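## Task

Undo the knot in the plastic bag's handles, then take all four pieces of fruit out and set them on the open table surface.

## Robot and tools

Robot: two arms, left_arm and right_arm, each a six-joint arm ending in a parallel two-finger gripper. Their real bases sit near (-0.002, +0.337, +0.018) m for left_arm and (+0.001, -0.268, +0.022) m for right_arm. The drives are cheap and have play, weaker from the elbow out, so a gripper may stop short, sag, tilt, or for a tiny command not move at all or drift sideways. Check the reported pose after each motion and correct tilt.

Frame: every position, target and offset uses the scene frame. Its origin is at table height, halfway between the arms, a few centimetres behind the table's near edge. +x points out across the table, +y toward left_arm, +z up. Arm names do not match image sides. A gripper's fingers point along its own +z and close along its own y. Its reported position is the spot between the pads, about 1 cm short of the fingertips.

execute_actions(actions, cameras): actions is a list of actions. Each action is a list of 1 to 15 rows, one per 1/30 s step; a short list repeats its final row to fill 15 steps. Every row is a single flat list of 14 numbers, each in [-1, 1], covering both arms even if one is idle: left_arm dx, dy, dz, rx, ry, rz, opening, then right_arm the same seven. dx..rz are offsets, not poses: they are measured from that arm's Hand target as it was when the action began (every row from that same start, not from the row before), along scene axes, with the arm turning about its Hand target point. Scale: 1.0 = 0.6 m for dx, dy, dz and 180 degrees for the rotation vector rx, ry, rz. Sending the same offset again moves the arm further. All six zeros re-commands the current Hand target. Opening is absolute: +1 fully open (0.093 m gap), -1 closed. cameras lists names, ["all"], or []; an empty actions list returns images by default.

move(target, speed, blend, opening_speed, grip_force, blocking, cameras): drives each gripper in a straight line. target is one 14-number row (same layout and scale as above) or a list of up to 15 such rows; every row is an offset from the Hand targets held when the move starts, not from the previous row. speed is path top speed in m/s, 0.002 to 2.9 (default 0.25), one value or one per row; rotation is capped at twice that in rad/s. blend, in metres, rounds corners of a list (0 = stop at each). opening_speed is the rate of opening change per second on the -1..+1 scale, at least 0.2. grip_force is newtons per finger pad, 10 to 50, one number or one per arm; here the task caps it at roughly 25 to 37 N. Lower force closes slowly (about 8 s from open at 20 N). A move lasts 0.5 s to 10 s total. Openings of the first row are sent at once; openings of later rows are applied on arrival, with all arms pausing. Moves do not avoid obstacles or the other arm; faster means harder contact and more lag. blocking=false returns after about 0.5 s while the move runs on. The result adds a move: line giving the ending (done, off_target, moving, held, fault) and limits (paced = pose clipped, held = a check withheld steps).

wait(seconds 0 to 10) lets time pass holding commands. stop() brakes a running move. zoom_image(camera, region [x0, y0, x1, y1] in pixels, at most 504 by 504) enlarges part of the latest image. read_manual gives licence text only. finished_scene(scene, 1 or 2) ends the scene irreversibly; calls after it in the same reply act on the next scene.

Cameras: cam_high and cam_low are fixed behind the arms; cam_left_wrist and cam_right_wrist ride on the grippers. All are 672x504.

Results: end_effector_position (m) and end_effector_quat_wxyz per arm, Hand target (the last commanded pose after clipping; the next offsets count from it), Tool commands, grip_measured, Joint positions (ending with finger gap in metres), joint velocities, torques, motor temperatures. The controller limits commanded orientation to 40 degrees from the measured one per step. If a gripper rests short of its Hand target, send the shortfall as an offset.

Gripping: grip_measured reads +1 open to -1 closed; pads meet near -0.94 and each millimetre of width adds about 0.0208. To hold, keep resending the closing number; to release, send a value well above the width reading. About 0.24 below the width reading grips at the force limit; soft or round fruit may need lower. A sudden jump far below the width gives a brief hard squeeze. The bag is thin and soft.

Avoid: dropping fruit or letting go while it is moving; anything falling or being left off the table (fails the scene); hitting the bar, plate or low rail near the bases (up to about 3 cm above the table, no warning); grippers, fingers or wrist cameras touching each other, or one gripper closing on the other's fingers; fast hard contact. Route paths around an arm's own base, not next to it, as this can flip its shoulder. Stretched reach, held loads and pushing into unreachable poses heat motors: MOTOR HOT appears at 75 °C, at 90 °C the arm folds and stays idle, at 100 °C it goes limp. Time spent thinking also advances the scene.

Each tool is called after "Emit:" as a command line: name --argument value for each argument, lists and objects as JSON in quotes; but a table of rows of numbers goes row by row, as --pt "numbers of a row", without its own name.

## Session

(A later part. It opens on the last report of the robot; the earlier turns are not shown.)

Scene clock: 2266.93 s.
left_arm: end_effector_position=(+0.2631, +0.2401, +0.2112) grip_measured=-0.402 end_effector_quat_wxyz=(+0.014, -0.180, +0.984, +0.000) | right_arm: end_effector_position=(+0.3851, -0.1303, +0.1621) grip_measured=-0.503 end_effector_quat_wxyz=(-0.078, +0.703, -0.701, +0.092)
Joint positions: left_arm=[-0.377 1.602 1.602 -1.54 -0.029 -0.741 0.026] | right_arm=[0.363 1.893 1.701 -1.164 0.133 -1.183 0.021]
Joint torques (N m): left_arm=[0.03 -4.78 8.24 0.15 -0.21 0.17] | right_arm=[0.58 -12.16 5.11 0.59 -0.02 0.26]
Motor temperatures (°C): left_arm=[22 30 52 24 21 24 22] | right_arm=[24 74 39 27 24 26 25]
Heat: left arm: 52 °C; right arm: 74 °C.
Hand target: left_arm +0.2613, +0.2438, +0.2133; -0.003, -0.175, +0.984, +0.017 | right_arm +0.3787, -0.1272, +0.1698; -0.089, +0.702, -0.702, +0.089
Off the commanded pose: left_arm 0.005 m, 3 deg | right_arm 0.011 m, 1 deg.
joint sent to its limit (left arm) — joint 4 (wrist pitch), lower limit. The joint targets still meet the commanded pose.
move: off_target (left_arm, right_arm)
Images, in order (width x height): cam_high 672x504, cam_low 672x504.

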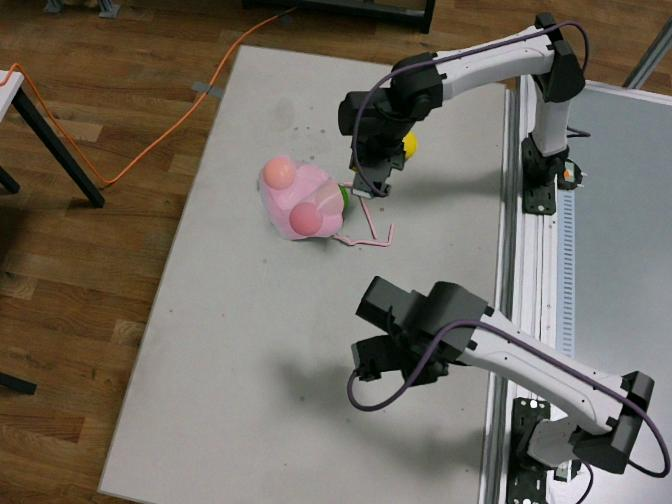

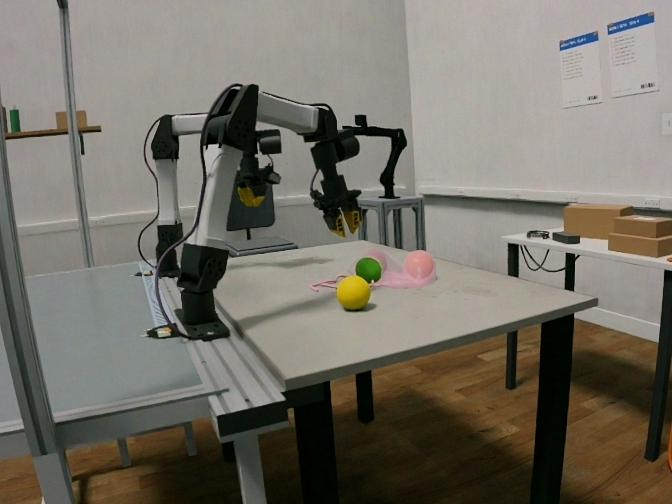

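Emit:
move --pt "0 0 0 0 0 0 -0.4 -0.26 -0.11 0.06 0 0.05 0 -0.5" --pt "0 0 0 0 0 0 -0.4 -0.27 -0.11 0.03 0 0.06 0 -0.5" --speed 0.2 --cameras '["cam_right_wrist"]'

Emit:
zoom_image --camera "cam_right_wrist" --region '[300, 0, 672, 280]'

Scene clock: 2271.20 s.
left_arm: end_effector_position=(+0.2631, +0.2401, +0.2112) grip_measured=-0.402 end_effector_quat_wxyz=(+0.014, -0.180, +0.984, +0.000) | right_arm: end_effector_position=(+0.2158, -0.1940, +0.1865) grip_measured=-0.503 end_effector_quat_wxyz=(-0.008, +0.707, -0.707, +0.023)
Joint positions: left_arm=[-0.377 1.602 1.602 -1.54 -0.029 -0.741 0.026] | right_arm=[0.347 1.375 1.272 -1.436 0.058 -1.182 0.021]
Joint torques (N m): left_arm=[-0.02 -4.75 8.21 0.17 -0.2 0.16] | right_arm=[-0.94 -5.89 5.24 0.45 -0.15 0.08]
Motor temperatures (°C): left_arm=[22 30 52 24 21 24 22] | right_arm=[24 73 39 26 24 26 25]
Heat: left arm: 52 °C; right arm: 73 °C.
Hand target: left_arm +0.2613, +0.2438, +0.2133; -0.003, -0.175, +0.984, +0.017 | right_arm +0.2167, -0.1932, +0.1879; -0.022, +0.707, -0.707, +0.022
Off the commanded pose: left_arm 0.005 m, 3 deg | right_arm 0.002 m, 2 deg.
joint sent to its limit (left arm) — joint 4 (wrist pitch), lower limit. The joint targets still meet the commanded pose.
move: off_target (left_arm)
Images, in order (width x height): cam_right_wrist 672x504.

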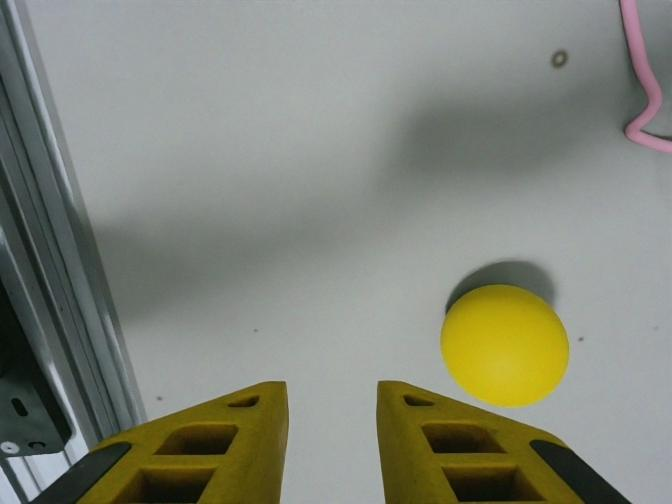

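Scaled by 1.355 from the camera's 672x504 image, which has a finer 960x720 frame.

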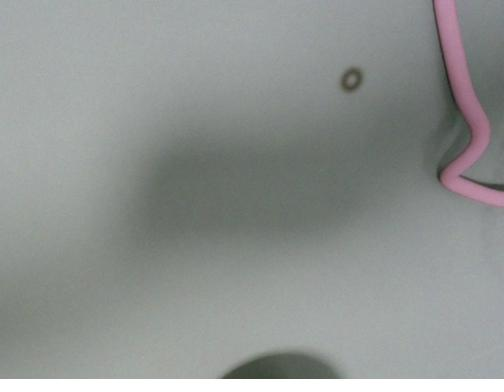

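Emit:
move --target '[0,0,0,0,0,0,-0.4, 0.1555,0.0553,-0.0465,0.2046,-0.1186,-0.3653,-0.5]' --speed 0.25 --cameras '["cam_right_wrist"]'

Scene clock: 2294.97 s.
left_arm: end_effector_position=(+0.2631, +0.2401, +0.2112) grip_measured=-0.402 end_effector_quat_wxyz=(+0.014, -0.180, +0.984, +0.000) | right_arm: end_effector_position=(+0.3073, -0.1627, +0.1544) grip_measured=-0.502 end_effector_quat_wxyz=(+0.317, -0.166, +0.932, +0.057)
Joint positions: left_arm=[-0.377 1.602 1.602 -1.54 -0.029 -0.741 0.026] | right_arm=[0.304 1.205 0.825 -0.534 0.014 -0.018 0.021]
Joint torques (N m): left_arm=[0.13 -4.82 8.31 0.15 -0.2 0.19] | right_arm=[0.46 -5.53 6.09 1.68 0.09 0.23]
Motor temperatures (°C): left_arm=[22 30 52 24 21 24 22] | right_arm=[24 62 38 26 24 26 25]
Heat: left arm: 52 °C; right arm: 62 °C.
Hand target: left_arm +0.2613, +0.2438, +0.2133; -0.003, -0.175, +0.984, +0.017 | right_arm +0.3101, -0.1601, +0.1600; +0.337, -0.163, +0.926, +0.059
Off the commanded pose: left_arm 0.005 m, 3 deg | right_arm 0.007 m, 2 deg.
joint sent to its limit (left arm) — joint 4 (wrist pitch), lower limit. The joint targets still meet the commanded pose.
move: off_target (left_arm)
Images, in order (width x height): cam_right_wrist 672x504.

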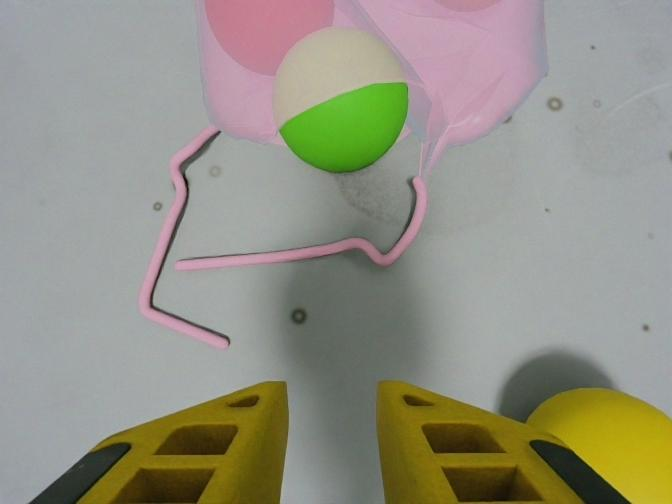

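Emit:
move --target '[-0.067,0.167,0,0,0,0,-0.4, 0.2333,0.075,0.0167,-0.1619,0.1624,0.2666,1.0]' --speed 0.25 --cameras '["cam_right_wrist"]'

Scene clock: 2350.50 s.
left_arm: end_effector_position=(+0.2320, +0.3399, +0.2129) grip_measured=-0.402 end_effector_quat_wxyz=(+0.022, -0.178, +0.984, +0.005) | right_arm: end_effector_position=(+0.4507, -0.1188, +0.1732) grip_measured=+1.000 end_effector_quat_wxyz=(+0.068, -0.563, +0.823, -0.014)
Joint positions: left_arm=[-0.018 1.398 1.423 -1.541 -0.03 -0.378 0.026] | right_arm=[0.288 2.338 2.457 -1.55 0.013 -0.87 0.093]
Joint torques (N m): left_arm=[0.25 -5.2 5.56 0.24 -0.21 0.18] | right_arm=[0.59 -10.43 8.53 0.3 0.04 0.05]
Motor temperatures (°C): left_arm=[22 30 51 24 21 24 22] | right_arm=[24 53 39 30 24 26 24]
Heat: left arm: 51 °C; right arm: 53 °C.
Hand target: left_arm +0.2210, +0.3440, +0.2134; -0.003, -0.175, +0.984, +0.017 | right_arm +0.4499, -0.1150, +0.1699; +0.000, -0.574, +0.819, +0.000
Off the commanded pose: left_arm 0.012 m, 3 deg | right_arm 0.005 m, 8 deg.
joint sent to its limit (left arm) — joint 4 (wrist pitch), lower limit. The joint targets still meet the commanded pose.
joint sent to its limit (right arm) — joint 4 (wrist pitch), lower limit. The joint targets are off in orientation, not in position.
move: off_target (left_arm, right_arm)
Images, in order (width x height): cam_right_wrist 672x504.

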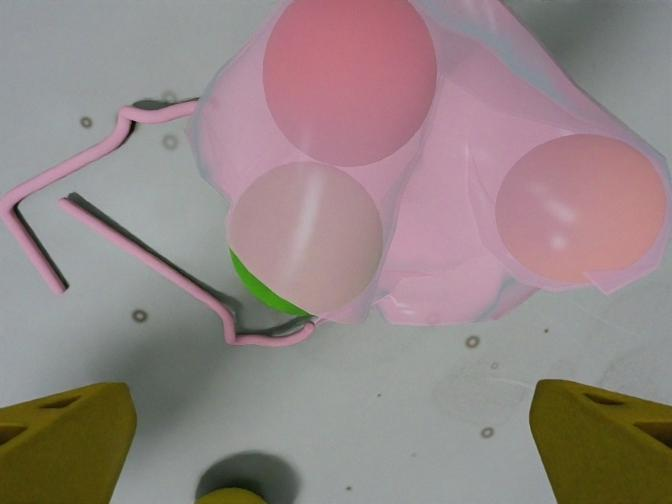

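Emit:
move --target '[0,0,0,0,0,0,-0.4, 0.004,0.0133,-0.075,0,0,0.122,1.0]' --speed 0.12 --cameras '["cam_right_wrist"]'

Scene clock: 2375.23 s.
left_arm: end_effector_position=(+0.2320, +0.3399, +0.2129) grip_measured=-0.402 end_effector_quat_wxyz=(+0.022, -0.178, +0.984, +0.005) | right_arm: end_effector_position=(+0.4527, -0.1112, +0.1285) grip_measured=+1.000 end_effector_quat_wxyz=(-0.022, +0.711, -0.703, +0.006)
Joint positions: left_arm=[-0.018 1.398 1.423 -1.541 -0.03 -0.378 0.026] | right_arm=[0.3 2.449 2.479 -1.554 0.013 -1.24 0.093]
Joint torques (N m): left_arm=[0.28 -5.18 5.49 0.24 -0.21 0.18] | right_arm=[0.66 -11.25 8.27 0.13 0.05 0.06]
Motor temperatures (°C): left_arm=[22 29 48 24 21 24 22] | right_arm=[24 56 40 27 24 26 24]
Heat: left arm: 48 °C; right arm: 56 °C.
Hand target: left_arm +0.2210, +0.3440, +0.2134; -0.003, -0.175, +0.984, +0.017 | right_arm +0.4523, -0.1069, +0.1250; +0.000, +0.719, -0.695, +0.000
Off the commanded pose: left_arm 0.012 m, 3 deg | right_arm 0.005 m, 3 deg.
joint sent to its limit (left arm) — joint 4 (wrist pitch), lower limit. The joint targets still meet the commanded pose.
joint sent to its limit (right arm) — joint 4 (wrist pitch), lower limit. The joint targets still meet the commanded pose.
move: off_target (left_arm, right_arm)
Images, in order (width x height): cam_right_wrist 672x504.

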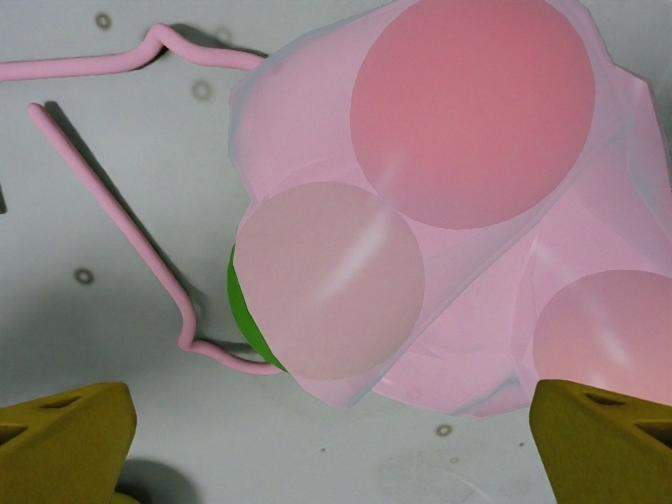

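Emit:
move --target '[0,0,0,0,0,0,-0.4, 0.002,0.005,-0.075,0,0,0,1.0]' --speed 0.08 --cameras '["cam_right_wrist"]'

Scene clock: 2385.60 s.
left_arm: end_effector_position=(+0.2320, +0.3399, +0.2129) grip_measured=-0.402 end_effector_quat_wxyz=(+0.022, -0.178, +0.984, +0.005) | right_arm: end_effector_position=(+0.4535, -0.1086, +0.0917) grip_measured=+1.000 end_effector_quat_wxyz=(-0.007, +0.713, -0.701, -0.001)
Joint positions: left_arm=[-0.018 1.398 1.423 -1.541 -0.03 -0.378 0.026] | right_arm=[0.303 2.468 2.366 -1.456 0.014 -1.241 0.093]
Joint torques (N m): left_arm=[0.31 -5.2 5.55 0.26 -0.21 0.17] | right_arm=[0.59 -11.52 5.31 0.38 0.03 0.07]
Motor temperatures (°C): left_arm=[22 29 47 24 21 24 22] | right_arm=[24 59 40 27 24 26 24]
Heat: left arm: 47 °C; right arm: 59 °C.
Hand target: left_arm +0.2210, +0.3440, +0.2134; -0.003, -0.175, +0.984, +0.017 | right_arm +0.4535, -0.1041, +0.0799; +0.000, +0.719, -0.695, +0.000
Off the commanded pose: left_arm 0.012 m, 3 deg | right_arm 0.013 m, 1 deg.
joint sent to its limit (left arm) — joint 4 (wrist pitch), lower limit. The joint targets still meet the commanded pose.
move: off_target (left_arm, right_arm)
Images, in order (width x height): cam_right_wrist 672x504.

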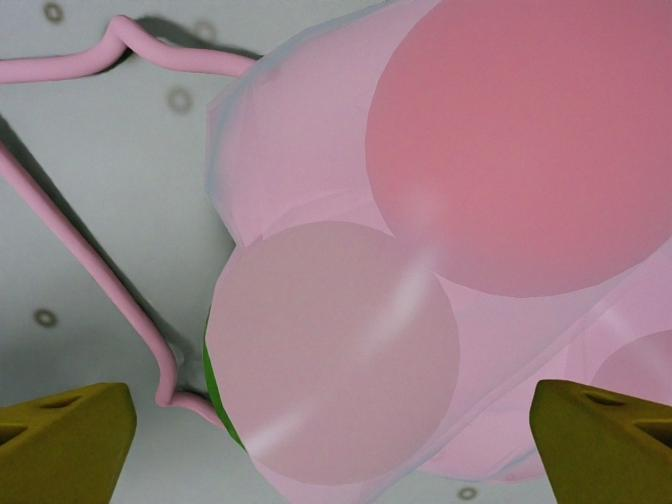

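Emit:
move --target '[0,0,0,0,0,0,-0.4, 0.0,0.0,-0.05,0,0,0,1.0]' --speed 0.06 --cameras '["cam_right_wrist"]'

Scene clock: 2389.63 s.
left_arm: end_effector_position=(+0.2320, +0.3399, +0.2129) grip_measured=-0.402 end_effector_quat_wxyz=(+0.022, -0.178, +0.984, +0.005) | right_arm: end_effector_position=(+0.4545, -0.1074, +0.0590) grip_measured=+1.000 end_effector_quat_wxyz=(-0.005, +0.713, -0.701, -0.002)
Joint positions: left_arm=[-0.018 1.398 1.423 -1.541 -0.03 -0.378 0.026] | right_arm=[0.303 2.468 2.236 -1.33 0.014 -1.241 0.093]
Joint torques (N m): left_arm=[0.23 -5.15 5.56 0.23 -0.21 0.17] | right_arm=[0.54 -12.25 5.19 0.41 0.03 0.07]
Motor temperatures (°C): left_arm=[22 29 47 24 21 24 22] | right_arm=[24 60 39 27 24 26 24]
Heat: left arm: 47 °C; right arm: 60 °C.
Hand target: left_arm +0.2210, +0.3440, +0.2134; -0.003, -0.175, +0.984, +0.017 | right_arm +0.4536, -0.1040, +0.0499; +0.000, +0.719, -0.695, +0.000
Off the commanded pose: left_arm 0.012 m, 3 deg | right_arm 0.010 m, 1 deg.
joint sent to its limit (left arm) — joint 4 (wrist pitch), lower limit. The joint targets still meet the commanded pose.
move: off_target (left_arm)
Images, in order (width x height): cam_right_wrist 672x504.

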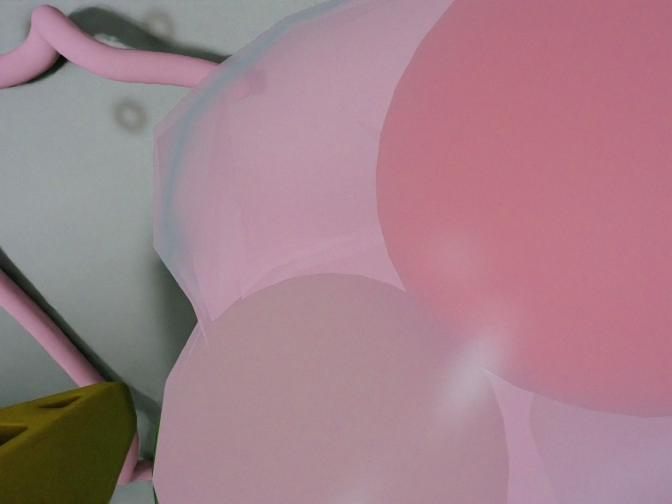

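Emit:
move --target '[0,0,0,0,0,0,-0.4, 0.0,0.0,0.0,0,0,0,0.3]' --speed 0.05 --opening_speed 0.4 --cameras '["cam_right_wrist","cam_low"]'

Scene clock: 2397.30 s.
left_arm: end_effector_position=(+0.2320, +0.3399, +0.2129) grip_measured=-0.402 end_effector_quat_wxyz=(+0.022, -0.178, +0.984, +0.005) | right_arm: end_effector_position=(+0.4547, -0.1074, +0.0590) grip_measured=+0.395 end_effector_quat_wxyz=(-0.005, +0.713, -0.701, -0.002)
Joint positions: left_arm=[-0.018 1.398 1.423 -1.541 -0.03 -0.378 0.026] | right_arm=[0.303 2.468 2.236 -1.33 0.014 -1.241 0.064]
Joint torques (N m): left_arm=[0.25 -5.18 5.55 0.24 -0.21 0.16] | right_arm=[0.72 -12.25 5.05 0.35 0.03 0.04]
Motor temperatures (°C): left_arm=[22 29 47 24 21 24 22] | right_arm=[24 61 39 27 24 26 24]
Heat: left arm: 47 °C; right arm: 61 °C.
Hand target: left_arm +0.2210, +0.3440, +0.2134; -0.003, -0.175, +0.984, +0.017 | right_arm +0.4536, -0.1040, +0.0499; +0.000, +0.719, -0.695, +0.000
Off the commanded pose: left_arm 0.012 m, 3 deg | right_arm 0.010 m, 1 deg.
joint sent to its limit (left arm) — joint 4 (wrist pitch), lower limit. The joint targets still meet the commanded pose.
move: off_target (left_arm)
Images, in order (width x height): cam_low 672x504, cam_right_wrist 672x504.

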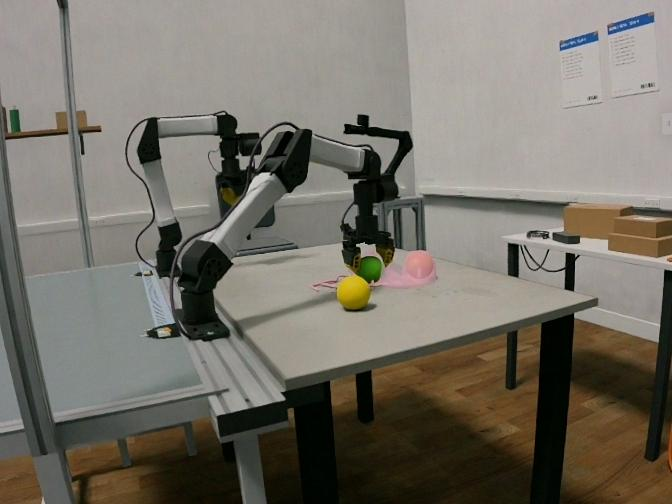

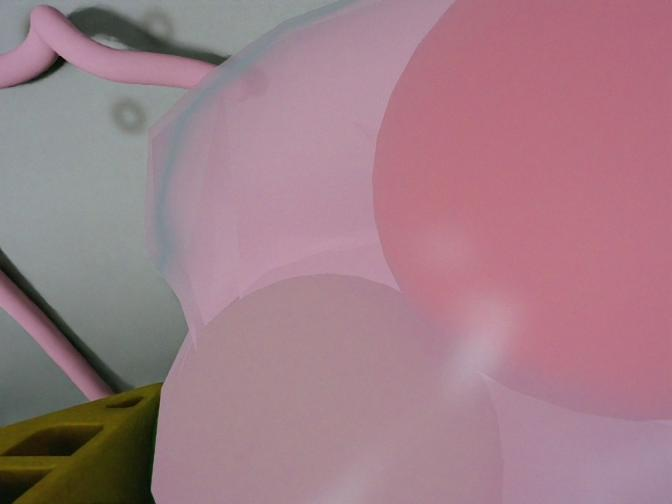

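Emit:
move --target '[0,0,0,0,0,0,-0.4, 0.0,0.0,0.1,0,0,0,0.3]' --speed 0.08 --cameras '["cam_right_wrist","cam_low"]'

Scene clock: 2400.47 s.
left_arm: end_effector_position=(+0.2320, +0.3399, +0.2129) grip_measured=-0.402 end_effector_quat_wxyz=(+0.022, -0.178, +0.984, +0.005) | right_arm: end_effector_position=(+0.4547, -0.1086, +0.1136) grip_measured=+0.395 end_effector_quat_wxyz=(-0.012, +0.713, -0.701, +0.001)
Joint positions: left_arm=[-0.018 1.398 1.423 -1.541 -0.03 -0.378 0.026] | right_arm=[0.303 2.492 2.498 -1.554 0.014 -1.241 0.064]
Joint torques (N m): left_arm=[0.32 -5.19 5.44 0.25 -0.2 0.17] | right_arm=[0.88 -11.55 8.16 0.09 0.07 0.11]
Motor temperatures (°C): left_arm=[22 29 46 24 21 24 22] | right_arm=[24 62 39 27 24 26 24]
Heat: left arm: 46 °C; right arm: 62 °C.
Hand target: left_arm +0.2210, +0.3440, +0.2134; -0.003, -0.175, +0.984, +0.017 | right_arm +0.4536, -0.1040, +0.1100; +0.000, +0.719, -0.695, +0.000
Off the commanded pose: left_arm 0.012 m, 3 deg | right_arm 0.006 m, 2 deg.
joint sent to its limit (left arm) — joint 4 (wrist pitch), lower limit. The joint targets still meet the commanded pose.
joint sent to its limit (right arm) — joint 4 (wrist pitch), lower limit. The joint targets still meet the commanded pose.
move: off_target (left_arm)
Images, in order (width x height): cam_low 672x504, cam_right_wrist 672x504.

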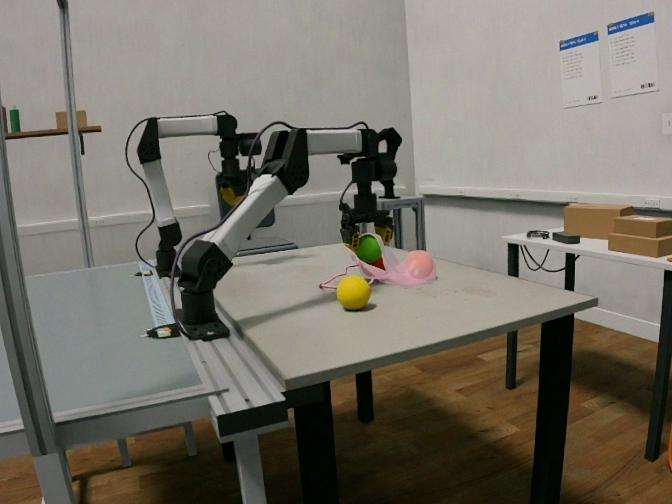

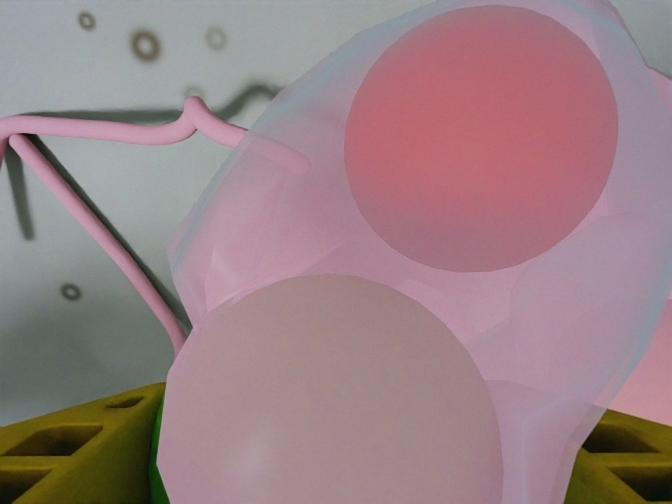

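Emit:
move --target '[0,0,0,0,0,0,-0.4, -0.13,-0.047,0.01,0.0,0.0,0,0.3]' --speed 0.08 --cameras '["cam_high","cam_low","cam_right_wrist"]'

Scene clock: 2425.30 s.
left_arm: end_effector_position=(+0.2320, +0.3399, +0.2129) grip_measured=-0.402 end_effector_quat_wxyz=(+0.022, -0.178, +0.984, +0.005) | right_arm: end_effector_position=(+0.3751, -0.1354, +0.1014) grip_measured=+0.395 end_effector_quat_wxyz=(+0.020, +0.715, -0.699, -0.014)
Joint positions: left_arm=[-0.018 1.398 1.423 -1.541 -0.03 -0.378 0.026] | right_arm=[0.307 2.114 1.805 -1.31 0.014 -1.241 0.064]
Joint torques (N m): left_arm=[0.27 -5.19 5.55 0.24 -0.21 0.16] | right_arm=[0.73 -14.54 4.96 0.23 0.04 0.1]
Motor temperatures (°C): left_arm=[22 29 46 24 21 24 22] | right_arm=[24 68 41 26 24 26 25]
Heat: left arm: 46 °C; right arm: 68 °C.
Hand target: left_arm +0.2210, +0.3440, +0.2134; -0.003, -0.175, +0.984, +0.017 | right_arm +0.3755, -0.1322, +0.1159; +0.000, +0.719, -0.695, +0.000
Off the commanded pose: left_arm 0.012 m, 3 deg | right_arm 0.015 m, 3 deg.
joint sent to its limit (left arm) — joint 4 (wrist pitch), lower limit. The joint targets still meet the commanded pose.
move: off_target (left_arm, right_arm)
Images, in order (width x height): cam_high 672x504, cam_low 672x504, cam_right_wrist 672x504.

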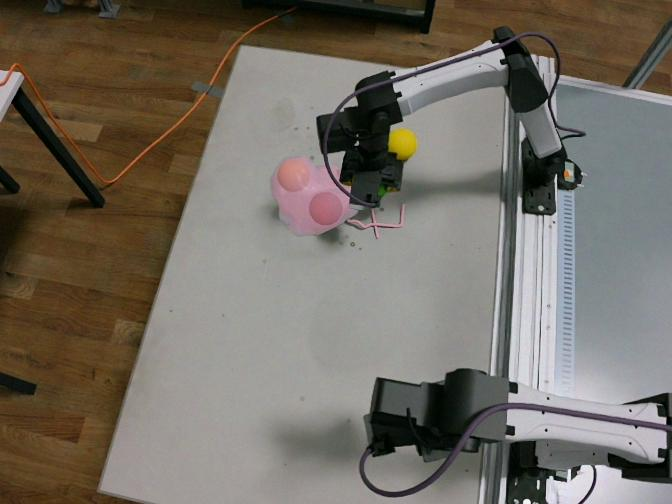

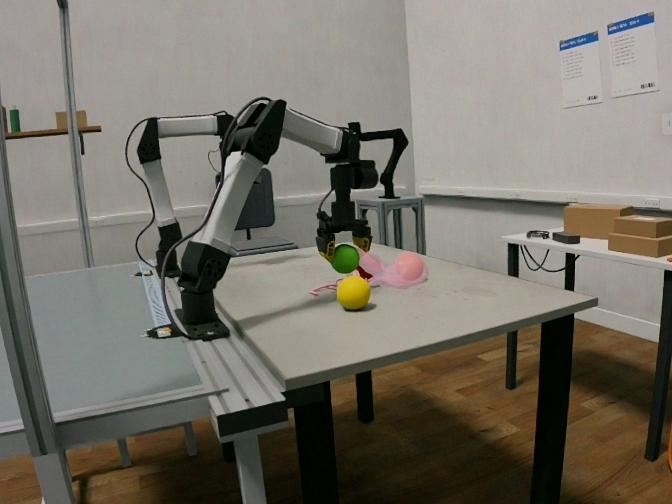

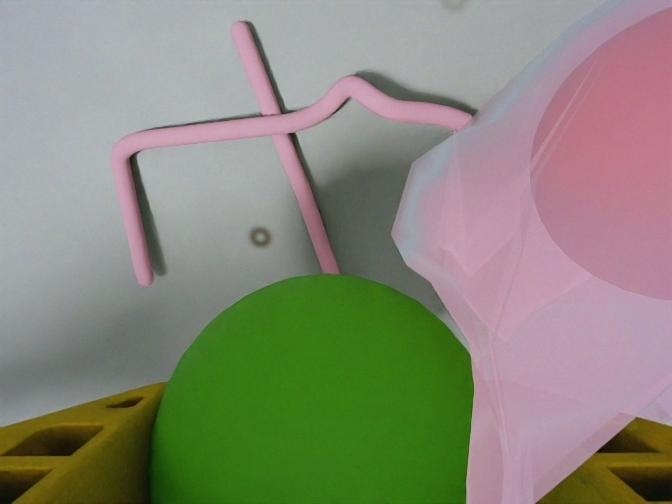

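Emit:
move --target '[0,0,0,0,0,0,-0.4, -0.14,-0.03,0.03,0.0,0.0,0,0.3]' --speed 0.1 --cameras '["cam_high","cam_right_wrist"]'

Scene clock: 2429.53 s.
left_arm: end_effector_position=(+0.2320, +0.3399, +0.2129) grip_measured=-0.402 end_effector_quat_wxyz=(+0.022, -0.178, +0.984, +0.005) | right_arm: end_effector_position=(+0.2928, -0.1515, +0.1272) grip_measured=+0.395 end_effector_quat_wxyz=(+0.013, +0.720, -0.694, -0.010)
Joint positions: left_arm=[-0.018 1.398 1.423 -1.541 -0.03 -0.378 0.026] | right_arm=[0.351 1.763 1.424 -1.264 0.014 -1.211 0.064]
Joint torques (N m): left_arm=[0.25 -5.18 5.59 0.25 -0.21 0.17] | right_arm=[0.55 -10.63 4.98 0.26 0.03 0.2]
Motor temperatures (°C): left_arm=[22 29 46 24 21 24 22] | right_arm=[24 67 40 26 24 26 25]
Heat: left arm: 46 °C; right arm: 67 °C.
Hand target: left_arm +0.2210, +0.3440, +0.2134; -0.003, -0.175, +0.984, +0.017 | right_arm +0.2915, -0.1502, +0.1339; +0.000, +0.719, -0.695, +0.000
Off the commanded pose: left_arm 0.012 m, 3 deg | right_arm 0.007 m, 2 deg.
joint sent to its limit (left arm) — joint 4 (wrist pitch), lower limit. The joint targets still meet the commanded pose.
move: off_target (left_arm)
Images, in order (width x height): cam_high 672x504, cam_right_wrist 672x504.

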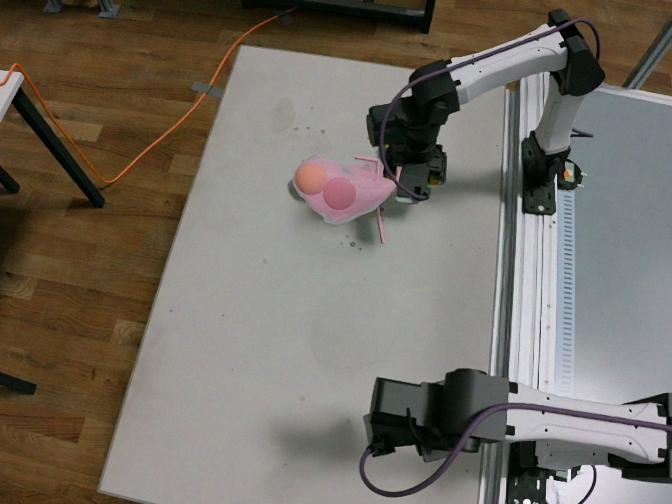

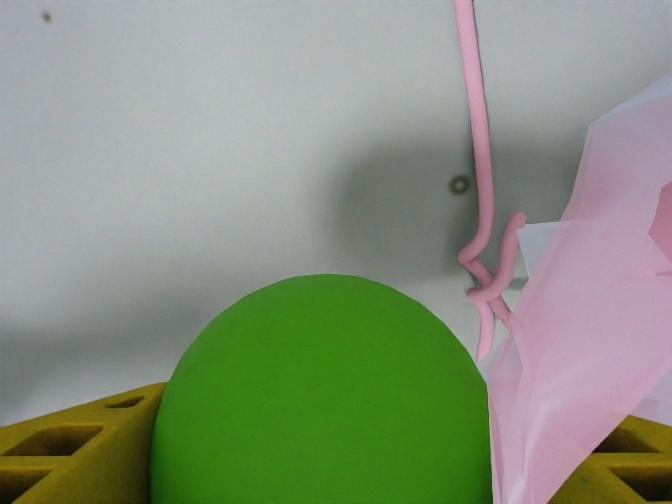

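Emit:
move --pt "0 0 0 0 0 0 -0.4 -0.01 -0.005 -0.08 0.0 0.0 0 0.3" --pt "0 0 0 0 0 0 -0.4 -0.01 -0.005 -0.11 0.0 0.0 0 0.3" --speed '[0.1,0.03]' --cameras '["cam_low"]'

Scene clock: 2440.97 s.
left_arm: end_effector_position=(+0.2320, +0.3399, +0.2129) grip_measured=-0.402 end_effector_quat_wxyz=(+0.022, -0.178, +0.984, +0.005) | right_arm: end_effector_position=(+0.2851, -0.1533, +0.0693) grip_measured=+0.395 end_effector_quat_wxyz=(+0.003, +0.719, -0.695, -0.006)
Joint positions: left_arm=[-0.018 1.398 1.423 -1.541 -0.03 -0.378 0.026] | right_arm=[0.351 1.762 1.187 -1.006 0.014 -1.211 0.064]
Joint torques (N m): left_arm=[0.29 -5.19 5.52 0.24 -0.2 0.17] | right_arm=[0.01 -7.99 5.12 0.34 0.03 0.16]
Motor temperatures (°C): left_arm=[22 29 45 24 21 24 22] | right_arm=[24 67 39 26 24 26 25]
Heat: left arm: 45 °C; right arm: 67 °C.
Hand target: left_arm +0.2210, +0.3440, +0.2134; -0.003, -0.175, +0.984, +0.017 | right_arm +0.2856, -0.1532, +0.0679; +0.000, +0.719, -0.695, +0.000
Off the commanded pose: left_arm 0.012 m, 3 deg | right_arm 0.001 m, 1 deg.
joint sent to its limit (left arm) — joint 4 (wrist pitch), lower limit. The joint targets still meet the commanded pose.
move: off_target (left_arm)
Images, in order (width x height): cam_low 672x504.

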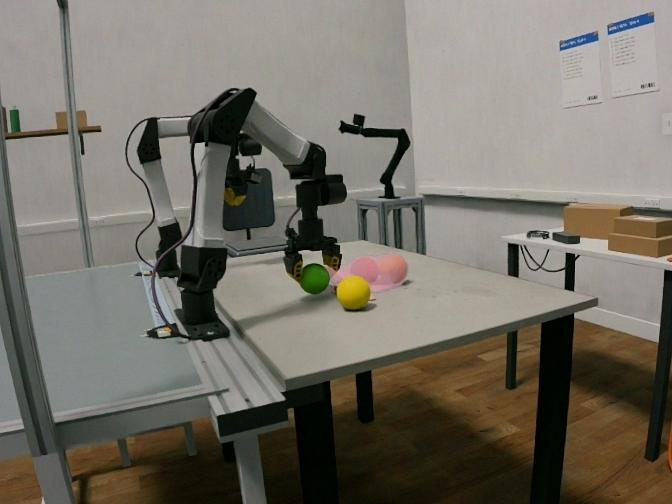

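Emit:
move --target '[0,0,0,0,0,0,-0.4, 0.0,0.0,-0.014,0.0,0.0,0,0.3]' --speed 0.03

Emit:
move --target '[0,0,0,0,0,0,-0.4, 0.0,0.0,-0.006,0.0,0.0,0,0.3]' --speed 0.03 --cameras '["cam_right_wrist"]'

Scene clock: 2444.13 s.
left_arm: end_effector_position=(+0.2320, +0.3399, +0.2129) grip_measured=-0.402 end_effector_quat_wxyz=(+0.022, -0.178, +0.984, +0.005) | right_arm: end_effector_position=(+0.2856, -0.1530, +0.0640) grip_measured=+0.395 end_effector_quat_wxyz=(-0.002, +0.719, -0.695, -0.003)
Joint positions: left_arm=[-0.018 1.398 1.423 -1.541 -0.03 -0.378 0.026] | right_arm=[0.351 1.762 1.165 -0.974 0.014 -1.211 0.064]
Joint torques (N m): left_arm=[0.23 -5.23 5.57 0.24 -0.22 0.18] | right_arm=[-0.01 -6.95 4.92 0.38 0.05 0.17]
Motor temperatures (°C): left_arm=[22 29 45 24 21 24 22] | right_arm=[24 66 39 26 24 26 25]
Heat: left arm: 45 °C; right arm: 66 °C.
Hand target: left_arm +0.2210, +0.3440, +0.2134; -0.003, -0.175, +0.984, +0.017 | right_arm +0.2856, -0.1532, +0.0595; +0.000, +0.719, -0.695, +0.000
Off the commanded pose: left_arm 0.012 m, 3 deg | right_arm 0.005 m, 0 deg.
joint sent to its limit (left arm) — joint 4 (wrist pitch), lower limit. The joint targets still meet the commanded pose.
move: off_target (left_arm)

Scene clock: 2445.00 s.
left_arm: end_effector_position=(+0.2320, +0.3399, +0.2129) grip_measured=-0.402 end_effector_quat_wxyz=(+0.022, -0.178, +0.984, +0.005) | right_arm: end_effector_position=(+0.2858, -0.1529, +0.0618) grip_measured=+0.395 end_effector_quat_wxyz=(-0.004, +0.719, -0.695, -0.003)
Joint positions: left_arm=[-0.018 1.398 1.423 -1.541 -0.03 -0.378 0.026] | right_arm=[0.351 1.762 1.155 -0.96 0.014 -1.211 0.064]
Joint torques (N m): left_arm=[0.27 -5.19 5.61 0.25 -0.21 0.16] | right_arm=[-0.06 -6.68 4.97 0.36 0.05 0.16]
Motor temperatures (°C): left_arm=[22 29 45 24 21 24 22] | right_arm=[24 65 39 26 24 26 25]
Heat: left arm: 45 °C; right arm: 65 °C.
Hand target: left_arm +0.2210, +0.3440, +0.2134; -0.003, -0.175, +0.984, +0.017 | right_arm +0.2855, -0.1532, +0.0559; +0.000, +0.719, -0.695, +0.000
Off the commanded pose: left_arm 0.012 m, 3 deg | right_arm 0.006 m, 1 deg.
joint sent to its limit (left arm) — joint 4 (wrist pitch), lower limit. The joint targets still meet the commanded pose.
move: off_target (left_arm)
Images, in order (width x height): cam_right_wrist 672x504.

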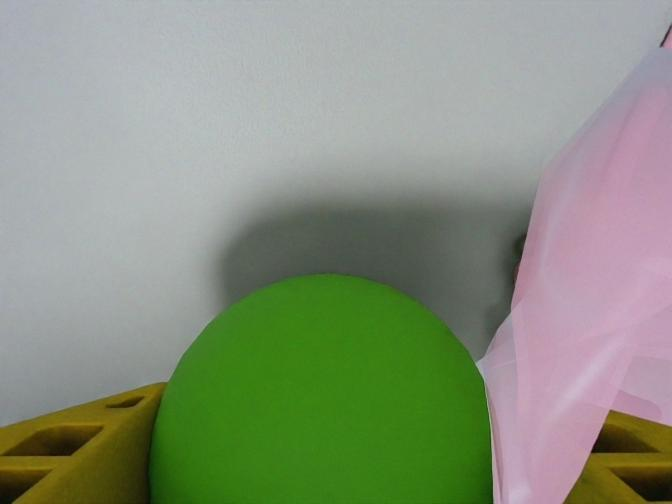

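Emit:
move --target '[0,0,0,0,0,0,-0.4, 0.0,0.0,-0.007,0.0,0.0,0,0.3]' --speed 0.03

Emit:
move --target '[0,0,0,0,0,0,-0.4, 0.0,0.0,-0.005,0.0,0.0,0,0.3]' --speed 0.03 --cameras '["cam_right_wrist"]'

Scene clock: 2448.87 s.
left_arm: end_effector_position=(+0.2320, +0.3399, +0.2129) grip_measured=-0.402 end_effector_quat_wxyz=(+0.022, -0.178, +0.984, +0.005) | right_arm: end_effector_position=(+0.2862, -0.1526, +0.0594) grip_measured=+0.395 end_effector_quat_wxyz=(-0.006, +0.719, -0.695, -0.001)
Joint positions: left_arm=[-0.018 1.398 1.423 -1.541 -0.03 -0.378 0.026] | right_arm=[0.351 1.762 1.145 -0.944 0.014 -1.211 0.064]
Joint torques (N m): left_arm=[0.23 -5.19 5.48 0.24 -0.22 0.17] | right_arm=[-0.02 -6.16 4.98 0.38 0.06 0.18]
Motor temperatures (°C): left_arm=[22 29 45 24 21 24 22] | right_arm=[24 64 38 26 24 26 25]
Heat: left arm: 45 °C; right arm: 64 °C.
Hand target: left_arm +0.2210, +0.3440, +0.2134; -0.003, -0.175, +0.984, +0.017 | right_arm +0.2855, -0.1532, +0.0517; +0.000, +0.719, -0.695, +0.000
Off the commanded pose: left_arm 0.012 m, 3 deg | right_arm 0.008 m, 1 deg.
joint sent to its limit (left arm) — joint 4 (wrist pitch), lower limit. The joint targets still meet the commanded pose.
move: off_target (left_arm)

Scene clock: 2449.63 s.
left_arm: end_effector_position=(+0.2320, +0.3399, +0.2129) grip_measured=-0.402 end_effector_quat_wxyz=(+0.022, -0.178, +0.984, +0.005) | right_arm: end_effector_position=(+0.2860, -0.1526, +0.0558) grip_measured=+0.395 end_effector_quat_wxyz=(-0.005, +0.719, -0.695, -0.002)
Joint positions: left_arm=[-0.018 1.398 1.423 -1.541 -0.03 -0.378 0.026] | right_arm=[0.351 1.768 1.138 -0.932 0.014 -1.211 0.064]
Joint torques (N m): left_arm=[0.25 -5.22 5.46 0.23 -0.19 0.19] | right_arm=[-0.01 -6.32 5.03 0.4 0.04 0.18]
Motor temperatures (°C): left_arm=[22 29 45 24 21 24 22] | right_arm=[24 63 38 26 24 26 25]
Heat: left arm: 45 °C; right arm: 63 °C.
Hand target: left_arm +0.2210, +0.3440, +0.2134; -0.003, -0.175, +0.984, +0.017 | right_arm +0.2855, -0.1532, +0.0486; +0.001, +0.719, -0.695, +0.000
Off the commanded pose: left_arm 0.012 m, 3 deg | right_arm 0.007 m, 1 deg.
joint sent to its limit (left arm) — joint 4 (wrist pitch), lower limit. The joint targets still meet the commanded pose.
move: off_target (left_arm)
Images, in order (width x height): cam_right_wrist 672x504.

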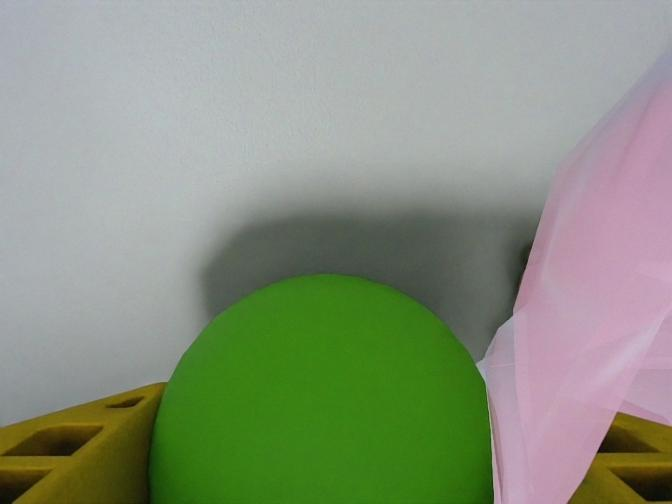

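Emit:
move --target '[0,0,0,0,0,0,-0.4, 0.0,0.0,-0.006,0.0,0.0,0,0.3]' --speed 0.03

Emit:
move --target '[0,0,0,0,0,0,-0.4, 0.0,0.0,-0.006,0.0,0.0,0,0.3]' --speed 0.03 --cameras '["cam_low"]'

Emit:
zoom_image --camera "cam_low" --region '[250, 220, 400, 330]'

Scene clock: 2454.33 s.
left_arm: end_effector_position=(+0.2320, +0.3399, +0.2129) grip_measured=-0.402 end_effector_quat_wxyz=(+0.022, -0.178, +0.984, +0.005) | right_arm: end_effector_position=(+0.2860, -0.1526, +0.0552) grip_measured=+0.395 end_effector_quat_wxyz=(-0.006, +0.719, -0.695, -0.002)
Joint positions: left_arm=[-0.018 1.398 1.423 -1.541 -0.03 -0.378 0.026] | right_arm=[0.351 1.768 1.135 -0.929 0.014 -1.211 0.064]
Joint torques (N m): left_arm=[0.36 -5.15 5.56 0.24 -0.19 0.19] | right_arm=[-0.09 -5.78 4.23 0.45 0.06 0.14]
Motor temperatures (°C): left_arm=[22 29 45 24 21 24 22] | right_arm=[24 62 38 26 24 26 25]
Heat: left arm: 45 °C; right arm: 62 °C.
Hand target: left_arm +0.2210, +0.3440, +0.2134; -0.003, -0.175, +0.984, +0.017 | right_arm +0.2855, -0.1532, +0.0451; +0.000, +0.719, -0.695, +0.000
Off the commanded pose: left_arm 0.012 m, 3 deg | right_arm 0.010 m, 1 deg.
joint sent to its limit (left arm) — joint 4 (wrist pitch), lower limit. The joint targets still meet the commanded pose.
move: off_target (left_arm)

Scene clock: 2455.03 s.
left_arm: end_effector_position=(+0.2320, +0.3399, +0.2129) grip_measured=-0.402 end_effector_quat_wxyz=(+0.022, -0.178, +0.984, +0.005) | right_arm: end_effector_position=(+0.2860, -0.1526, +0.0545) grip_measured=+0.395 end_effector_quat_wxyz=(-0.006, +0.719, -0.695, -0.001)
Joint positions: left_arm=[-0.018 1.398 1.423 -1.541 -0.03 -0.378 0.026] | right_arm=[0.351 1.768 1.132 -0.924 0.014 -1.211 0.064]
Joint torques (N m): left_arm=[0.25 -5.19 5.6 0.24 -0.23 0.16] | right_arm=[-0.13 -5.48 3.99 0.54 0.05 0.17]
Motor temperatures (°C): left_arm=[22 29 45 24 21 24 22] | right_arm=[24 62 38 26 24 26 25]
Heat: left arm: 45 °C; right arm: 62 °C.
Hand target: left_arm +0.2210, +0.3440, +0.2134; -0.003, -0.175, +0.984, +0.017 | right_arm +0.2856, -0.1532, +0.0415; +0.000, +0.719, -0.695, +0.000
Off the commanded pose: left_arm 0.012 m, 3 deg | right_arm 0.013 m, 1 deg.
joint sent to its limit (left arm) — joint 4 (wrist pitch), lower limit. The joint targets still meet the commanded pose.
move: off_target (left_arm, right_arm)
Images, in order (width x height): cam_low 672x504.

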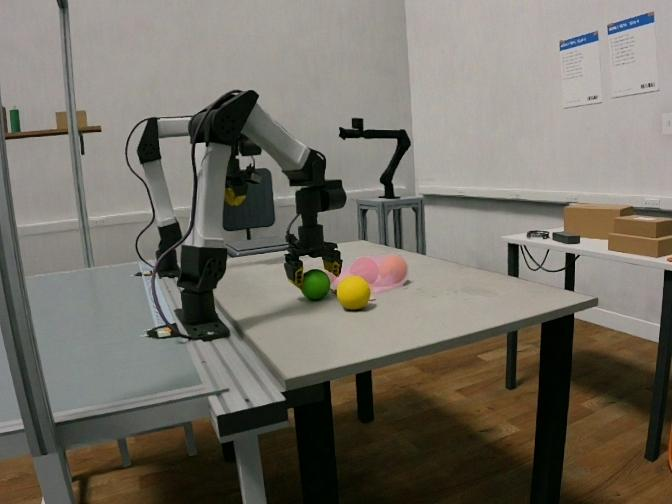

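Scaled by 3.360 from the camera's 672x504 image, which has a finer 960x720 frame.

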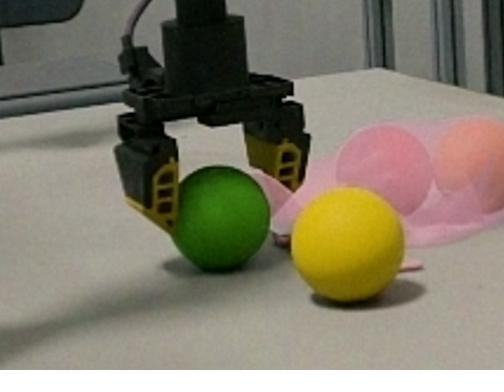

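Emit:
move --pt "0 0 0 0 0 0 -0.4 0.0 0.0 0.016 0.0 0.0 0 0.3" --pt "0 0 0 0 0 0 -0.4 0.0 0.0 0.016 0.0 0.0 0 1.0" --speed 0.03 --opening_speed 0.3 --cameras '["cam_right_wrist"]'

Scene clock: 2461.63 s.
left_arm: end_effector_position=(+0.2320, +0.3399, +0.2129) grip_measured=-0.402 end_effector_quat_wxyz=(+0.022, -0.178, +0.984, +0.005) | right_arm: end_effector_position=(+0.2857, -0.1527, +0.0545) grip_measured=+1.000 end_effector_quat_wxyz=(-0.006, +0.719, -0.695, -0.002)
Joint positions: left_arm=[-0.018 1.398 1.423 -1.541 -0.03 -0.378 0.026] | right_arm=[0.351 1.768 1.132 -0.926 0.014 -1.211 0.093]
Joint torques (N m): left_arm=[0.27 -5.18 5.5 0.23 -0.19 0.17] | right_arm=[-0.02 -6.63 5.93 0.21 0.01 0.17]
Motor temperatures (°C): left_arm=[22 29 45 24 21 24 22] | right_arm=[24 60 38 26 24 26 25]
Heat: left arm: 45 °C; right arm: 60 °C.
Hand target: left_arm +0.2210, +0.3440, +0.2134; -0.003, -0.175, +0.984, +0.017 | right_arm +0.2856, -0.1532, +0.0511; +0.000, +0.719, -0.695, +0.000
Off the commanded pose: left_arm 0.012 m, 3 deg | right_arm 0.003 m, 1 deg.
joint sent to its limit (left arm) — joint 4 (wrist pitch), lower limit. The joint targets still meet the commanded pose.
move: off_target (left_arm)
Images, in order (width x height): cam_right_wrist 672x504.

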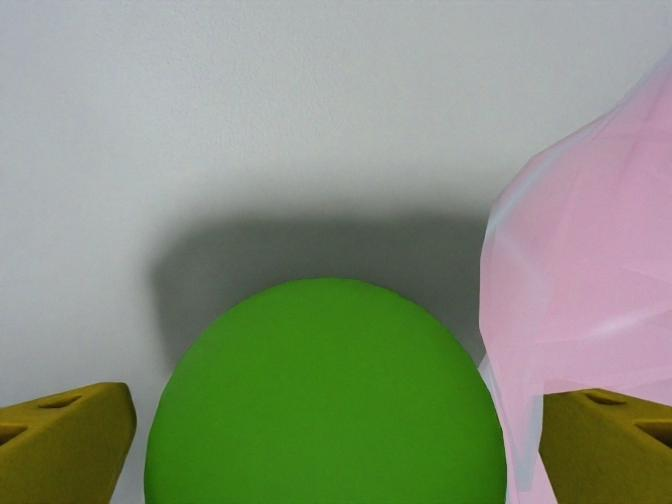

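Emit:
move --pt "0 0 0 0 0 0 -0.4 0.0 0.0 0.21 0.0 0.0 0 1.0" --pt "0 0 0 0 0 0 -0.4 0.02 0.0 0.19 0.0 0.0 0 0.2" --speed '[0.1,0.1]' --cameras '["cam_right_wrist","cam_high","cam_low"]'

Scene clock: 2474.20 s.
left_arm: end_effector_position=(+0.2320, +0.3399, +0.2129) grip_measured=-0.402 end_effector_quat_wxyz=(+0.022, -0.178, +0.984, +0.005) | right_arm: end_effector_position=(+0.2870, -0.1547, +0.1620) grip_measured=+0.203 end_effector_quat_wxyz=(+0.013, +0.719, -0.695, -0.010)
Joint positions: left_arm=[-0.018 1.398 1.423 -1.541 -0.03 -0.378 0.026] | right_arm=[0.351 1.733 1.527 -1.396 0.014 -1.209 0.055]
Joint torques (N m): left_arm=[0.28 -5.22 5.6 0.25 -0.21 0.16] | right_arm=[-0.68 -6.57 8.4 0.27 0.04 0.08]
Motor temperatures (°C): left_arm=[22 29 45 24 21 24 22] | right_arm=[24 58 38 26 24 26 25]
Heat: left arm: 45 °C; right arm: 58 °C.
Hand target: left_arm +0.2210, +0.3440, +0.2134; -0.003, -0.175, +0.984, +0.017 | right_arm +0.2975, -0.1532, +0.1651; +0.000, +0.719, -0.695, +0.000
Off the commanded pose: left_arm 0.012 m, 3 deg | right_arm 0.011 m, 2 deg.
joint sent to its limit (left arm) — joint 4 (wrist pitch), lower limit. The joint targets still meet the commanded pose.
move: off_target (left_arm, right_arm); target 2's new opening was sent with right_arm's hand 0.011 m and 2 deg from that target
Images, in order (width x height): cam_high 672x504, cam_low 672x504, cam_right_wrist 672x504.

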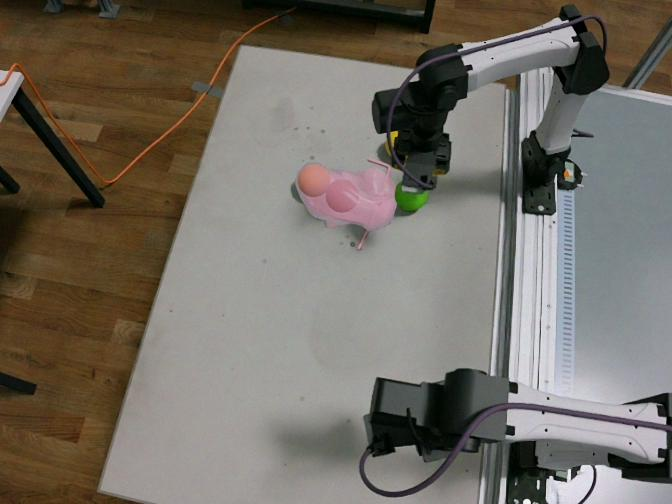

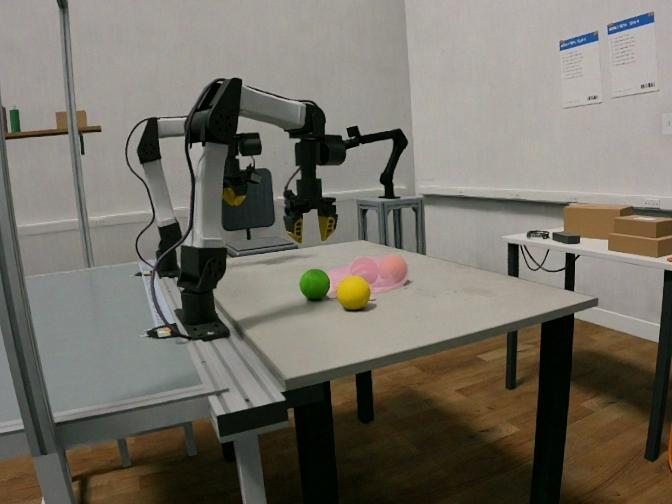

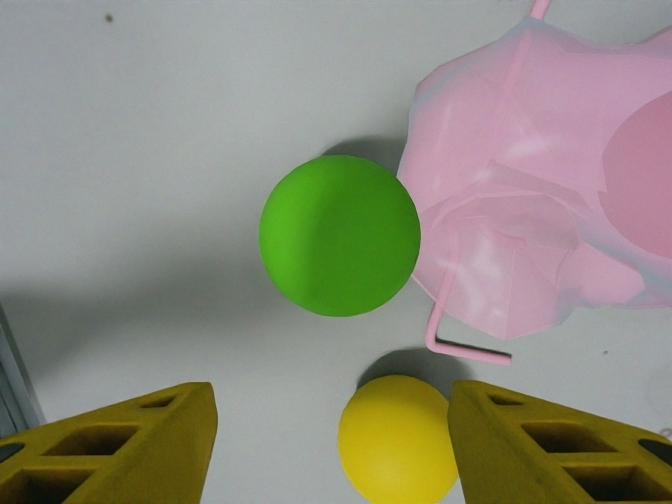

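Emit:
move --target '[0,0,0,0,0,0,-0.4, -0.015,0.009,-0.08,0.0,0.0,-0.511,0.8]' --speed 0.2 --cameras '["cam_right_wrist"]'

Scene clock: 2496.93 s.
left_arm: end_effector_position=(+0.2320, +0.3399, +0.2129) grip_measured=-0.402 end_effector_quat_wxyz=(+0.022, -0.178, +0.984, +0.005) | right_arm: end_effector_position=(+0.2889, -0.1500, +0.1194) grip_measured=+0.797 end_effector_quat_wxyz=(-0.005, +0.000, +1.000, +0.002)
Joint positions: left_arm=[-0.018 1.398 1.423 -1.541 -0.03 -0.378 0.026] | right_arm=[0.36 1.733 1.357 -1.203 0.014 0.403 0.083]
Joint torques (N m): left_arm=[0.25 -5.22 5.52 0.24 -0.21 0.17] | right_arm=[0.69 -7.98 5.12 0.35 0.11 0.23]
Motor temperatures (°C): left_arm=[22 29 44 24 21 24 22] | right_arm=[24 55 40 26 24 26 24]
Heat: left arm: 44 °C; right arm: 55 °C.
Hand target: left_arm +0.2210, +0.3440, +0.2134; -0.003, -0.175, +0.984, +0.017 | right_arm +0.2886, -0.1478, +0.1171; +0.000, +0.000, +1.000, +0.000
Off the commanded pose: left_arm 0.012 m, 3 deg | right_arm 0.003 m, 1 deg.
joint sent to its limit (left arm) — joint 4 (wrist pitch), lower limit. The joint targets still meet the commanded pose.
move: off_target (left_arm)
Images, in order (width x height): cam_right_wrist 672x504.

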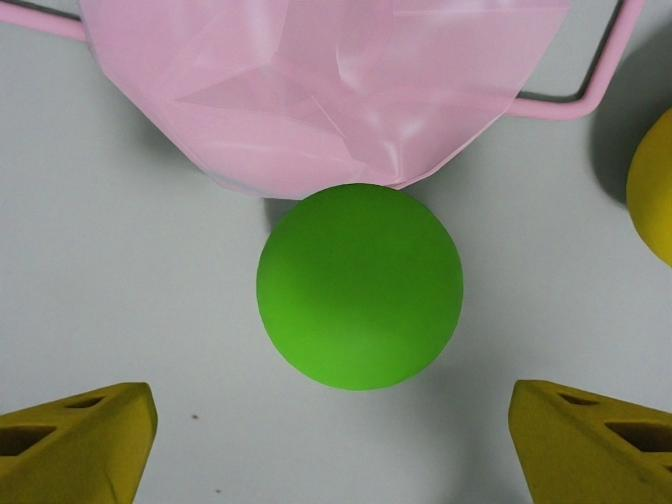

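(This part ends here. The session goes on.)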